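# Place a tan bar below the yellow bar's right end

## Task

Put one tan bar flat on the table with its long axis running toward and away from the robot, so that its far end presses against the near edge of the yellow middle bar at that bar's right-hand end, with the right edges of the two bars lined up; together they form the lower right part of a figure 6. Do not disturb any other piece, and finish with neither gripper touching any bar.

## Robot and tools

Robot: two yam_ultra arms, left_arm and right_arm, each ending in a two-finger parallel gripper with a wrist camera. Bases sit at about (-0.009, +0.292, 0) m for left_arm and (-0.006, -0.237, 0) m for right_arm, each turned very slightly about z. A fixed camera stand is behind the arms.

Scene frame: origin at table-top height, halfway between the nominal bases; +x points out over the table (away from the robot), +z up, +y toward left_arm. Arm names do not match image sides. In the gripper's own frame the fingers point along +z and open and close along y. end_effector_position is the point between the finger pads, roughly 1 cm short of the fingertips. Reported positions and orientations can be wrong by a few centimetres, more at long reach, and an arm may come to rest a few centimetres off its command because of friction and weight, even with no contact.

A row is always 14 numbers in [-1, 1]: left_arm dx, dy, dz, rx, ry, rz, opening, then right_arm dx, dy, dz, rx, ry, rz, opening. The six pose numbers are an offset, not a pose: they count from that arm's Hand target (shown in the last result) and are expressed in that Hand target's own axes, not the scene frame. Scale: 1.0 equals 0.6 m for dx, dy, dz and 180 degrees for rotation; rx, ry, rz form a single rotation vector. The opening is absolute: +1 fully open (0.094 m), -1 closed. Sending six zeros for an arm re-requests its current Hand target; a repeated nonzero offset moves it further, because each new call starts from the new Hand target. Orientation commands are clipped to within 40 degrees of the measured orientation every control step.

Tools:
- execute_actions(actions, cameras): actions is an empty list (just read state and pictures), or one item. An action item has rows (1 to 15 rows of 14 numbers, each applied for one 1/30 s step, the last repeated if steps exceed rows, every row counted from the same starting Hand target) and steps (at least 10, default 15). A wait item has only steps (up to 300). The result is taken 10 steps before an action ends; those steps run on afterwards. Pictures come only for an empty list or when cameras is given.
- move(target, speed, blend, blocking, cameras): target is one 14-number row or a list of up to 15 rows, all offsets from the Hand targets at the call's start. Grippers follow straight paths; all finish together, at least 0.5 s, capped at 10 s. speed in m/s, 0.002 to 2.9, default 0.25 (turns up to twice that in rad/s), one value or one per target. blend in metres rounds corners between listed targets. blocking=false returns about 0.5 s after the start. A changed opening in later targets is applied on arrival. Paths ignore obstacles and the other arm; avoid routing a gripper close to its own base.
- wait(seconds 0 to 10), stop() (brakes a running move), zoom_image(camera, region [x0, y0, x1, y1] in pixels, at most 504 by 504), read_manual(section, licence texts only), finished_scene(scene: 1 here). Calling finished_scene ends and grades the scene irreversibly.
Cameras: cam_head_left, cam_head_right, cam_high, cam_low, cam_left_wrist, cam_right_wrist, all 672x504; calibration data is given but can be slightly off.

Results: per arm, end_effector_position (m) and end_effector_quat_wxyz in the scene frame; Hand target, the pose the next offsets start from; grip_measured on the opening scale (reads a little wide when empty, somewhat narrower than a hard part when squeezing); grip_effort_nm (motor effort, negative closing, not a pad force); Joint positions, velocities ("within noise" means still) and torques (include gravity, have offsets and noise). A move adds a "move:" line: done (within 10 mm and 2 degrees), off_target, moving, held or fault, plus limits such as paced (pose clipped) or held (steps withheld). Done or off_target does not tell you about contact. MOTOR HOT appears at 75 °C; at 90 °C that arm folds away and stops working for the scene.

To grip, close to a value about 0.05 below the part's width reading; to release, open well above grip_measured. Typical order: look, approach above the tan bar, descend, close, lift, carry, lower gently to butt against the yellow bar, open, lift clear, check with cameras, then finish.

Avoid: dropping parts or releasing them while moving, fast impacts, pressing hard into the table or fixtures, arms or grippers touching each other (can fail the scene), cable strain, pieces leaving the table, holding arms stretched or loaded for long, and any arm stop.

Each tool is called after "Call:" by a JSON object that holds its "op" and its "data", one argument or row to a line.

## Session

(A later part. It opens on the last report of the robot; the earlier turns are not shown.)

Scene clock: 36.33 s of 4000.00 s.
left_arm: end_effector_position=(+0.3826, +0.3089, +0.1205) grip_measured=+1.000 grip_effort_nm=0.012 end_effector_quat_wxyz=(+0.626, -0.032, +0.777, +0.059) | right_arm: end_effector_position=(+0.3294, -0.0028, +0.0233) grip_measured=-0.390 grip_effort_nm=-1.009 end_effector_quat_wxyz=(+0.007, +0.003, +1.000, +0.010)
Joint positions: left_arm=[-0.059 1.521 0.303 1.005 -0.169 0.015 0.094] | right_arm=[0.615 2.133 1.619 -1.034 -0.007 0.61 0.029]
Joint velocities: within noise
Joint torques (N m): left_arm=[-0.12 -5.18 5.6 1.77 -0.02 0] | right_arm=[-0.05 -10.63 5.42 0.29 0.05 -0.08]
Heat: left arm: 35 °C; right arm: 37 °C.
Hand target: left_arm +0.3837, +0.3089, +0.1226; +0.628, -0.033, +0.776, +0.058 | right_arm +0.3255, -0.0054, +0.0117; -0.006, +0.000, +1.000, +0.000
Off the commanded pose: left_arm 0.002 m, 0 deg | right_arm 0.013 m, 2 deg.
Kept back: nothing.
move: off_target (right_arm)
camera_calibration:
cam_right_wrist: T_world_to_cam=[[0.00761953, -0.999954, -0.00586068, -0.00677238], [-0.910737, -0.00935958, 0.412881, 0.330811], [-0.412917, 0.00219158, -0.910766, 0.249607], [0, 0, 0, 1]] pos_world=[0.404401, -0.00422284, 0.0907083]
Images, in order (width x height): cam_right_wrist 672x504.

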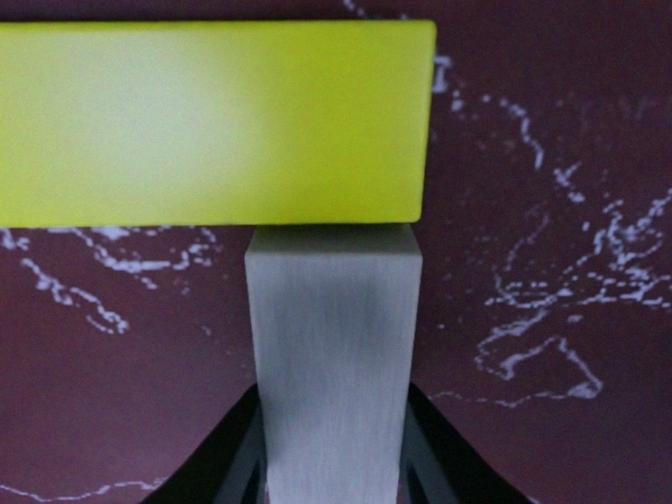

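Call:
{"op": "move", "data": {
  "target": [0,0,0,0,0,0,1,-0.0117,0.0,0.0,0,0,0,-0.55],
  "speed": 0.02,
  "cameras": ["cam_right_wrist"]
}}

Call:
{"op": "zoom_image", "data": {
  "camera": "cam_right_wrist",
  "region": [200, 60, 480, 300]
}}

Scene clock: 37.60 s of 4000.00 s.
left_arm: end_effector_position=(+0.3826, +0.3089, +0.1205) grip_measured=+1.000 grip_effort_nm=0.022 end_effector_quat_wxyz=(+0.626, -0.032, +0.777, +0.059) | right_arm: end_effector_position=(+0.3295, -0.0034, +0.0215) grip_measured=-0.390 grip_effort_nm=-1.018 end_effector_quat_wxyz=(+0.002, +0.002, +1.000, +0.008)
Joint positions: left_arm=[-0.059 1.521 0.303 1.005 -0.169 0.015 0.094] | right_arm=[0.613 2.144 1.63 -1.044 -0.01 0.606 0.029]
Joint velocities: within noise
Joint torques (N m): left_arm=[-0.02 -5.2 5.59 1.76 -0.02 0] | right_arm=[-0.64 -9.66 7.57 0.29 0.05 -0.15]
Heat: left arm: 35 °C; right arm: 37 °C.
Hand target: left_arm +0.3837, +0.3089, +0.1226; +0.628, -0.033, +0.776, +0.058 | right_arm +0.3324, -0.0053, +0.0117; -0.006, +0.000, +1.000, +0.000
Off the commanded pose: left_arm 0.002 m, 0 deg | right_arm 0.010 m, 1 deg.
Kept back: nothing.
move: done
camera_calibration:
cam_right_wrist: T_world_to_cam=[[0.00875248, -0.99996, -0.00207859, -0.00787063], [-0.906239, -0.00881076, 0.422673, 0.330016], [-0.422675, -0.00181574, -0.90628, 0.251002], [0, 0, 0, 1]] pos_world=[0.405234, -0.00450686, 0.0879728]
Images, in order (width x height): cam_right_wrist 672x504.

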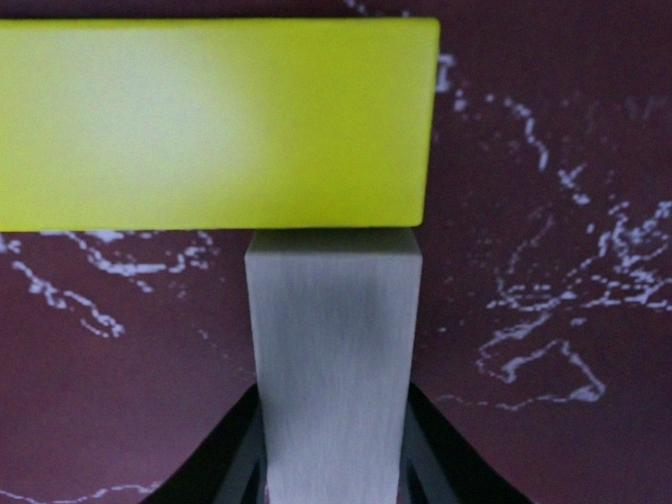

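Scaled by 1.800.

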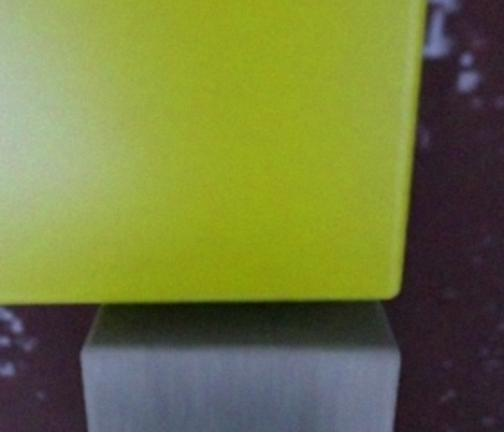

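Call:
{"op": "move", "data": {
  "target": [0,0,0,0,0,0,1,-0.006,0.0,-0.0008,0,0,0,-0.55],
  "speed": 0.02,
  "cameras": ["cam_right_wrist"]
}}

Call:
{"op": "zoom_image", "data": {
  "camera": "cam_right_wrist",
  "region": [200, 60, 480, 300]
}}

Scene clock: 38.90 s of 4000.00 s.
left_arm: end_effector_position=(+0.3826, +0.3089, +0.1205) grip_measured=+1.000 grip_effort_nm=0.017 end_effector_quat_wxyz=(+0.626, -0.032, +0.777, +0.059) | right_arm: end_effector_position=(+0.3316, -0.0034, +0.0215) grip_measured=-0.390 grip_effort_nm=-1.013 end_effector_quat_wxyz=(-0.001, +0.001, +1.000, +0.007)
Joint positions: left_arm=[-0.059 1.521 0.303 1.005 -0.169 0.015 0.094] | right_arm=[0.609 2.156 1.648 -1.056 -0.012 0.599 0.029]
Joint velocities: within noise
Joint torques (N m): left_arm=[-0.02 -5.12 5.49 1.77 -0.03 0.02] | right_arm=[-0.83 -9.94 7.69 0.28 0.09 -0.12]
Heat: left arm: 35 °C; right arm: 37 °C.
Hand target: left_arm +0.3837, +0.3089, +0.1226; +0.628, -0.033, +0.776, +0.058 | right_arm +0.3360, -0.0054, +0.0121; -0.007, +0.000, +1.000, +0.000
Off the commanded pose: left_arm 0.002 m, 0 deg | right_arm 0.011 m, 1 deg.
Kept back: nothing.
move: off_target (right_arm)
camera_calibration:
cam_right_wrist: T_world_to_cam=[[0.0118614, -0.999929, -0.000975696, -0.00894326], [-0.904044, -0.0111409, 0.427294, 0.331123], [-0.427275, -0.00418623, -0.904112, 0.253455], [0, 0, 0, 1]] pos_world=[0.407751, -0.00419259, 0.0876556]
Images, in order (width x height): cam_right_wrist 672x504.

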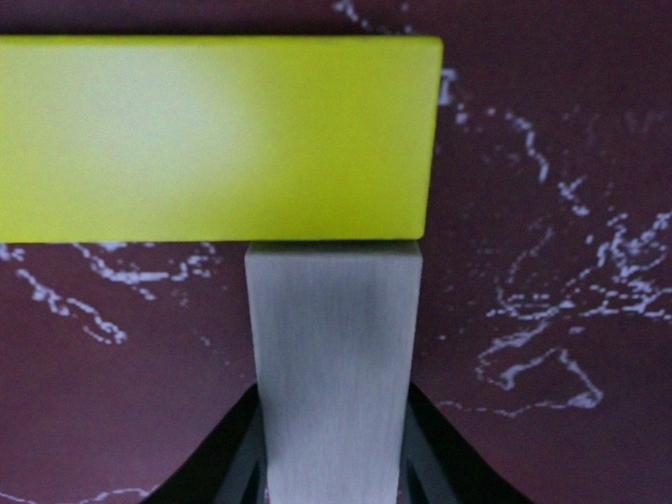

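Scaled by 1.800.

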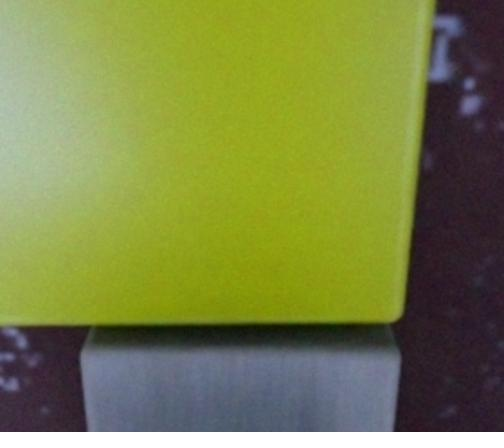

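Call:
{"op": "move", "data": {
  "target": [0,0,0,0,0,0,1,-0.005,-0.0008,-0.0003,0,0,0,-0.55],
  "speed": 0.02,
  "cameras": ["cam_right_wrist"]
}}

Call:
{"op": "zoom_image", "data": {
  "camera": "cam_right_wrist",
  "region": [200, 60, 480, 300]
}}

Scene clock: 39.93 s of 4000.00 s.
left_arm: end_effector_position=(+0.3826, +0.3089, +0.1205) grip_measured=+1.000 grip_effort_nm=0.017 end_effector_quat_wxyz=(+0.626, -0.032, +0.777, +0.059) | right_arm: end_effector_position=(+0.3343, -0.0035, +0.0215) grip_measured=-0.390 grip_effort_nm=-1.013 end_effector_quat_wxyz=(-0.001, +0.000, +1.000, +0.007)
Joint positions: left_arm=[-0.059 1.521 0.303 1.005 -0.169 0.015 0.094] | right_arm=[0.605 2.164 1.662 -1.062 -0.013 0.594 0.029]
Joint velocities: within noise
Joint torques (N m): left_arm=[0.01 -5.24 5.56 1.77 -0.04 0.03] | right_arm=[-0.8 -10.15 7.86 0.27 0.11 -0.12]
Heat: left arm: 35 °C; right arm: 37 °C.
Hand target: left_arm +0.3837, +0.3089, +0.1226; +0.628, -0.033, +0.776, +0.058 | right_arm +0.3390, -0.0058, +0.0122; -0.007, +0.000, +1.000, +0.000
Off the commanded pose: left_arm 0.002 m, 0 deg | right_arm 0.011 m, 1 deg.
Kept back: nothing.
move: off_target (right_arm)
camera_calibration:
cam_right_wrist: T_world_to_cam=[[0.0125793, -0.99992, -0.00133514, -0.00933716], [-0.90375, -0.0119408, 0.427895, 0.333432], [-0.427877, -0.004176, -0.903827, 0.254739], [0, 0, 0, 1]] pos_world=[0.410453, -0.00429118, 0.0875532]
Images, in order (width x height): cam_right_wrist 672x504.

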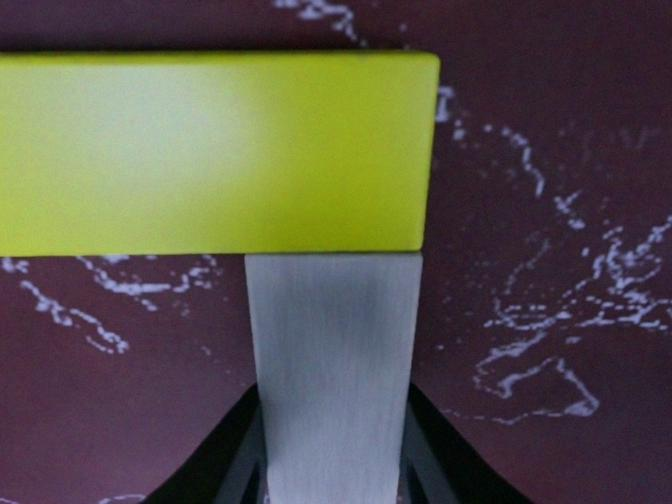

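Scaled by 1.800.

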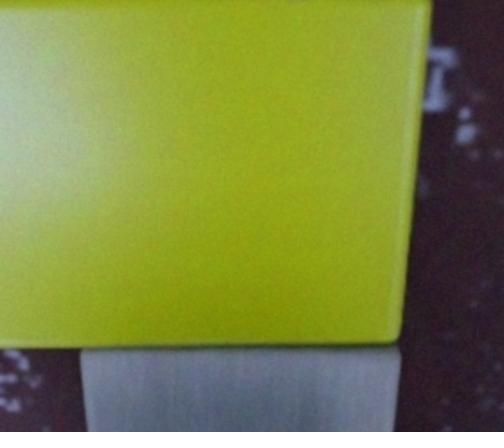

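Call:
{"op": "move", "data": {
  "target": [0,0,0,0,0,0,1,0.005,0.0015,0.01,0,0,0,-0.55],
  "speed": 0.02,
  "cameras": ["cam_right_wrist"]
}}

Scene clock: 40.97 s of 4000.00 s.
left_arm: end_effector_position=(+0.3826, +0.3089, +0.1205) grip_measured=+1.000 grip_effort_nm=0.017 end_effector_quat_wxyz=(+0.626, -0.032, +0.777, +0.059) | right_arm: end_effector_position=(+0.3343, -0.0035, +0.0215) grip_measured=-0.390 grip_effort_nm=-1.009 end_effector_quat_wxyz=(-0.001, +0.000, +1.000, +0.007)
Joint positions: left_arm=[-0.059 1.521 0.303 1.005 -0.169 0.015 0.094] | right_arm=[0.605 2.164 1.662 -1.062 -0.013 0.594 0.029]
Joint velocities: within noise
Joint torques (N m): left_arm=[-0.05 -5.19 5.59 1.75 0 0] | right_arm=[-0.29 -10.07 5.31 0.56 0.1 -0.04]
Heat: left arm: 35 °C; right arm: 37 °C.
Hand target: left_arm +0.3837, +0.3089, +0.1226; +0.628, -0.033, +0.776, +0.058 | right_arm +0.3359, -0.0049, +0.0062; -0.007, +0.000, +1.000, +0.000
Off the commanded pose: left_arm 0.002 m, 0 deg | right_arm 0.015 m, 1 deg.
Kept back: nothing.
move: off_target (right_arm)
camera_calibration:
cam_right_wrist: T_world_to_cam=[[0.0125793, -0.99992, -0.00133514, -0.00933716], [-0.90375, -0.0119408, 0.427895, 0.333432], [-0.427877, -0.004176, -0.903827, 0.254739], [0, 0, 0, 1]] pos_world=[0.410453, -0.00429118, 0.0875532]
Images, in order (width x height): cam_right_wrist 672x504.

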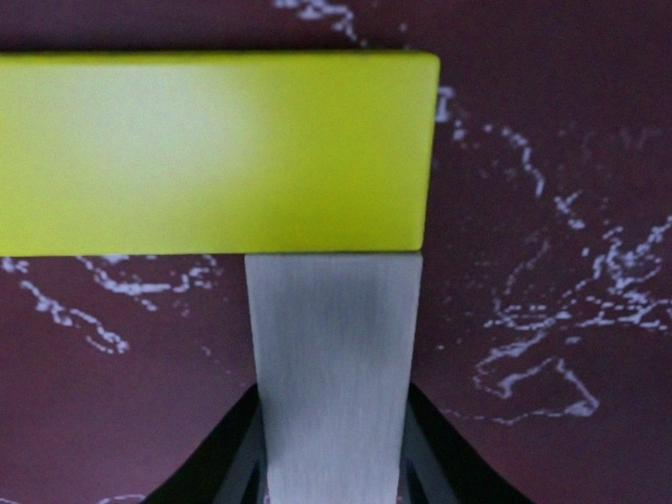

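Call:
{"op": "move", "data": {
  "target": [0,0,0,0,0,0,1,0.001,0,0.0067,0,0,0,-0.55],
  "speed": 0.02,
  "cameras": []
}}

Call:
{"op": "move", "data": {
  "target": [0,0,0,0,0,0,1,0,0,-0.02,0,0,0,-0.55],
  "speed": 0.02,
  "cameras": ["cam_right_wrist"]
}}

Scene clock: 41.93 s of 4000.00 s.
left_arm: end_effector_position=(+0.3826, +0.3089, +0.1205) grip_measured=+1.000 grip_effort_nm=0.017 end_effector_quat_wxyz=(+0.626, -0.032, +0.777, +0.059) | right_arm: end_effector_position=(+0.3342, -0.0035, +0.0210) grip_measured=-0.390 grip_effort_nm=-1.018 end_effector_quat_wxyz=(-0.001, +0.000, +1.000, +0.007)
Joint positions: left_arm=[-0.059 1.521 0.303 1.005 -0.169 0.015 0.094] | right_arm=[0.605 2.164 1.66 -1.06 -0.013 0.594 0.029]
Joint velocities: within noise
Joint torques (N m): left_arm=[0.01 -5.22 5.61 1.76 -0.01 0.01] | right_arm=[-0.25 -9.98 4.41 0.7 0.1 -0.03]
Heat: left arm: 35 °C; right arm: 37 °C.
Hand target: left_arm +0.3837, +0.3089, +0.1226; +0.628, -0.033, +0.776, +0.058 | right_arm +0.3353, -0.0049, +0.0022; -0.006, +0.000, +1.000, +0.000
Off the commanded pose: left_arm 0.002 m, 0 deg | right_arm 0.019 m, 1 deg.
Kept back: nothing.
move: off_target (right_arm)
No camera images: "cameras" was empty.

Scene clock: 42.73 s of 4000.00 s.
left_arm: end_effector_position=(+0.3826, +0.3089, +0.1205) grip_measured=+1.000 grip_effort_nm=0.012 end_effector_quat_wxyz=(+0.626, -0.032, +0.777, +0.059) | right_arm: end_effector_position=(+0.3343, -0.0035, +0.0212) grip_measured=-0.390 grip_effort_nm=-1.013 end_effector_quat_wxyz=(-0.001, +0.000, +1.000, +0.007)
Joint positions: left_arm=[-0.059 1.521 0.303 1.005 -0.169 0.015 0.094] | right_arm=[0.605 2.164 1.661 -1.061 -0.013 0.594 0.029]
Joint velocities: within noise
Joint torques (N m): left_arm=[-0.03 -5.24 5.59 1.77 0 0.03] | right_arm=[-0.28 -11.04 6.94 0.25 0.09 -0.03]
Heat: left arm: 35 °C; right arm: 37 °C.
Hand target: left_arm +0.3837, +0.3089, +0.1226; +0.628, -0.033, +0.776, +0.058 | right_arm +0.3355, -0.0048, +0.0143; -0.006, +0.000, +1.000, +0.000
Off the commanded pose: left_arm 0.002 m, 0 deg | right_arm 0.007 m, 1 deg.
Kept back: nothing.
move: done
camera_calibration:
cam_right_wrist: T_world_to_cam=[[0.0125793, -0.99992, -0.00133514, -0.00933617], [-0.90375, -0.0119408, 0.427895, 0.333427], [-0.427877, -0.004176, -0.903827, 0.254515], [0, 0, 0, 1]] pos_world=[0.410353, -0.00429118, 0.0873532]
Images, in order (width x height): cam_right_wrist 672x504.

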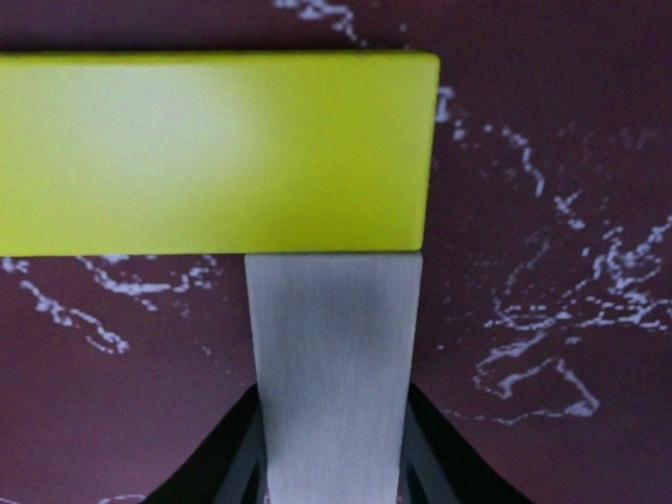

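Call:
{"op": "execute_actions", "data": {
  "actions": [
    {"rows":[[0,0,0,0,0,0,1,0,0,0,0,0,0,-0.45],[0,0,0,0,0,0,1,0,0,0,0,0,0,-0.42],[0,0,0,0,0,0,1,0,0,0,0,0,0,-0.4],[0,0,0,0,0,0,1,0,0,0,0,0,0,-0.38],[0,0,0,0,0,0,1,0,0,0,0,0,0,-0.36],[0,0,0,0,0,0,1,0,0,0,0,0,0,-0.34],[0,0,0,0,0,0,1,0,0,0,0,0,0,-0.32],[0,0,0,0,0,0,1,0,0,0,0,0,0,-0.3]],"steps":15}
  ]
}}

Call:
{"op": "move", "data": {
  "target": [0,0,0,0,0,0,1,0,0,0,0,0,0,0.2],
  "speed": 0.02,
  "cameras": ["cam_right_wrist"]
}}

Call:
{"op": "move", "data": {
  "target": [0,0,0,0,0,0,1,0.0,0.0015,-0.15,0,0,0,0.2],
  "speed": 0.06,
  "cameras": ["cam_right_wrist","cam_low"]
}}

Call:
{"op": "zoom_image", "data": {
  "camera": "cam_low",
  "region": [240, 200, 440, 320]
}}

Scene clock: 44.47 s of 4000.00 s.
left_arm: end_effector_position=(+0.3826, +0.3089, +0.1205) grip_measured=+1.000 grip_effort_nm=0.012 end_effector_quat_wxyz=(+0.626, -0.032, +0.777, +0.059) | right_arm: end_effector_position=(+0.3343, -0.0035, +0.0212) grip_measured=-0.364 grip_effort_nm=-0.203 end_effector_quat_wxyz=(-0.001, +0.000, +1.000, +0.007)
Joint positions: left_arm=[-0.059 1.521 0.303 1.005 -0.169 0.015 0.094] | right_arm=[0.605 2.164 1.661 -1.061 -0.013 0.594 0.03]
Joint velocities: left_arm=[within noise] | right_arm=[-0.007 -0.007 0.002 0.037 -0.066 -0.051 0.017]
Joint torques (N m): left_arm=[-0.1 -5.15 5.55 1.77 -0.02 0.01] | right_arm=[-0.28 -10.88 7.31 0.26 0.1 -0.02]
Heat: left arm: 35 °C; right arm: 38 °C.
Hand target: left_arm +0.3837, +0.3089, +0.1226; +0.628, -0.033, +0.776, +0.058 | right_arm +0.3355, -0.0048, +0.0143; -0.006, +0.000, +1.000, +0.000
Steps of this call (1-47: nothing new was sent; 48-52: this action's first 5). Readings (end_effector_position of left_arm | right_arm):
48: (+0.3826, +0.3089, +0.1205) | (+0.3343, -0.0035, +0.0212)
49: (+0.3826, +0.3089, +0.1205) | (+0.3343, -0.0035, +0.0212)
51: (+0.3826, +0.3089, +0.1205) | (+0.3343, -0.0035, +0.0212)
52: the state above

Scene clock: 45.50 s of 4000.00 s.
left_arm: end_effector_position=(+0.3826, +0.3089, +0.1205) grip_measured=+1.000 grip_effort_nm=0.017 end_effector_quat_wxyz=(+0.626, -0.032, +0.777, +0.059) | right_arm: end_effector_position=(+0.3342, -0.0036, +0.0209) grip_measured=+0.198 grip_effort_nm=0.095 end_effector_quat_wxyz=(-0.001, +0.000, +1.000, +0.007)
Joint positions: left_arm=[-0.059 1.521 0.303 1.005 -0.169 0.015 0.094] | right_arm=[0.605 2.165 1.661 -1.061 -0.013 0.594 0.056]
Joint velocities: within noise
Joint torques (N m): left_arm=[0.01 -5.2 5.55 1.75 -0.01 0.02] | right_arm=[-0.23 -11.02 7.01 0.25 0.11 -0.05]
Heat: left arm: 35 °C; right arm: 38 °C.
Hand target: left_arm +0.3837, +0.3089, +0.1226; +0.628, -0.033, +0.776, +0.058 | right_arm +0.3355, -0.0049, +0.0142; -0.006, +0.000, +1.000, +0.000
Off your previous action's commanded pose at its last step (step 10 of this call): left_arm 0.002 m, 0 deg | right_arm 0.007 m, 1 deg.
Off the commanded pose: left_arm 0.002 m, 0 deg | right_arm 0.007 m, 1 deg.
Kept back: nothing.
move: done
camera_calibration:
cam_right_wrist: T_world_to_cam=[[0.0126649, -0.999919, -0.000940584, -0.00940465], [-0.903461, -0.0118463, 0.428506, 0.33343], [-0.428483, -0.00457722, -0.903538, 0.254374], [0, 0, 0, 1]] pos_world=[0.410355, -0.00428965, 0.086951]
Images, in order (width x height): cam_right_wrist 672x504.

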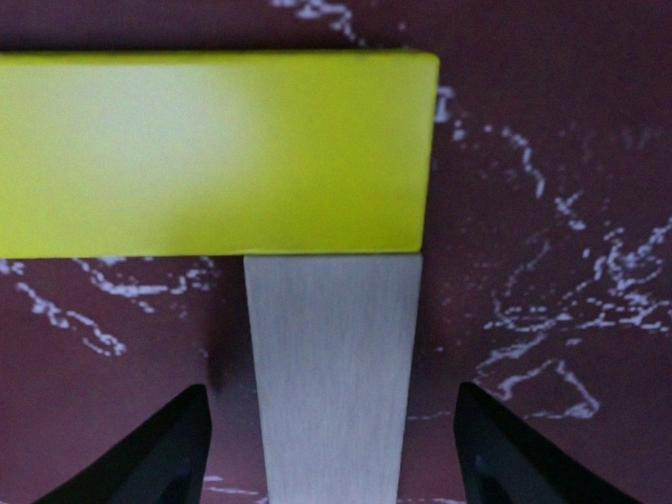

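Scene clock: 47.50 s of 4000.00 s.
left_arm: end_effector_position=(+0.3826, +0.3089, +0.1205) grip_measured=+1.000 grip_effort_nm=0.017 end_effector_quat_wxyz=(+0.626, -0.032, +0.777, +0.059) | right_arm: end_effector_position=(+0.3357, -0.0026, +0.0945) grip_measured=+0.198 grip_effort_nm=0.095 end_effector_quat_wxyz=(-0.013, +0.000, +1.000, -0.001)
Joint positions: left_arm=[-0.059 1.521 0.303 1.005 -0.169 0.015 0.094] | right_arm=[0.605 2.165 1.955 -1.383 -0.013 0.594 0.056]
Joint velocities: within noise
Joint torques (N m): left_arm=[-0.06 -5.18 5.55 1.75 -0.02 0.01] | right_arm=[-0.23 -14.16 8.13 0.01 0.08 -0.01]
Heat: left arm: 35 °C; right arm: 39 °C.
Hand target: left_arm +0.3837, +0.3089, +0.1226; +0.628, -0.033, +0.776, +0.058 | right_arm +0.3366, -0.0040, +0.1042; -0.006, +0.000, +1.000, +0.000
Off the commanded pose: left_arm 0.002 m, 0 deg | right_arm 0.010 m, 1 deg.
Kept back: nothing.
move: done
camera_calibration:
cam_right_wrist: T_world_to_cam=[[0.0127317, -0.999819, 0.0141549, -0.00985291], [-0.89349, -0.00502021, 0.449055, 0.29799], [-0.448903, -0.0183645, -0.893392, 0.327348], [0, 0, 0, 1]] pos_world=[0.413324, -0.00234358, 0.158776]
Images, in order (width x height): cam_low 672x504, cam_right_wrist 672x504.

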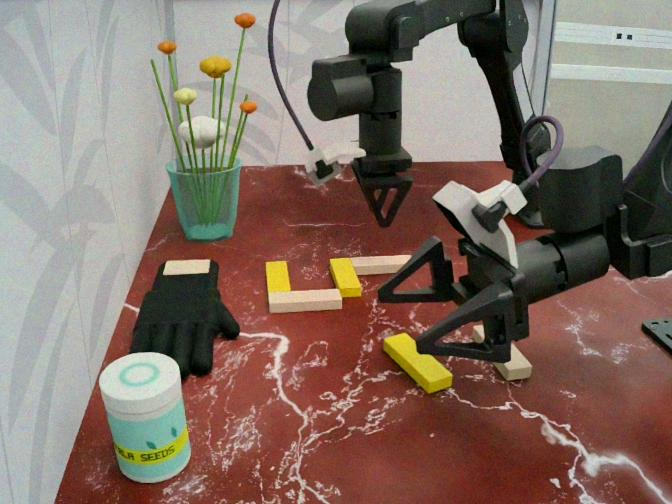

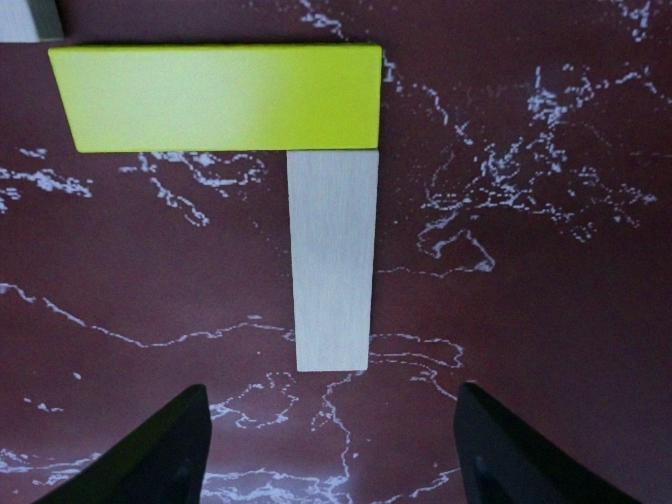

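Scaled by 2.520.

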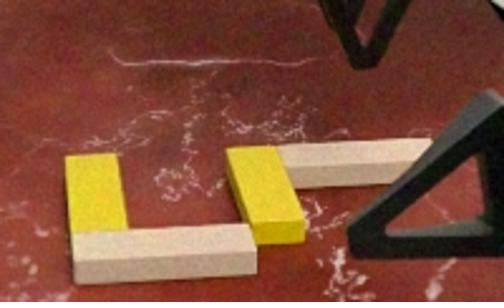

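Placed flush and butted.

Call:
{"op": "finished_scene", "data": {
  "scene": 2
}}

The scene is finished: the task was done.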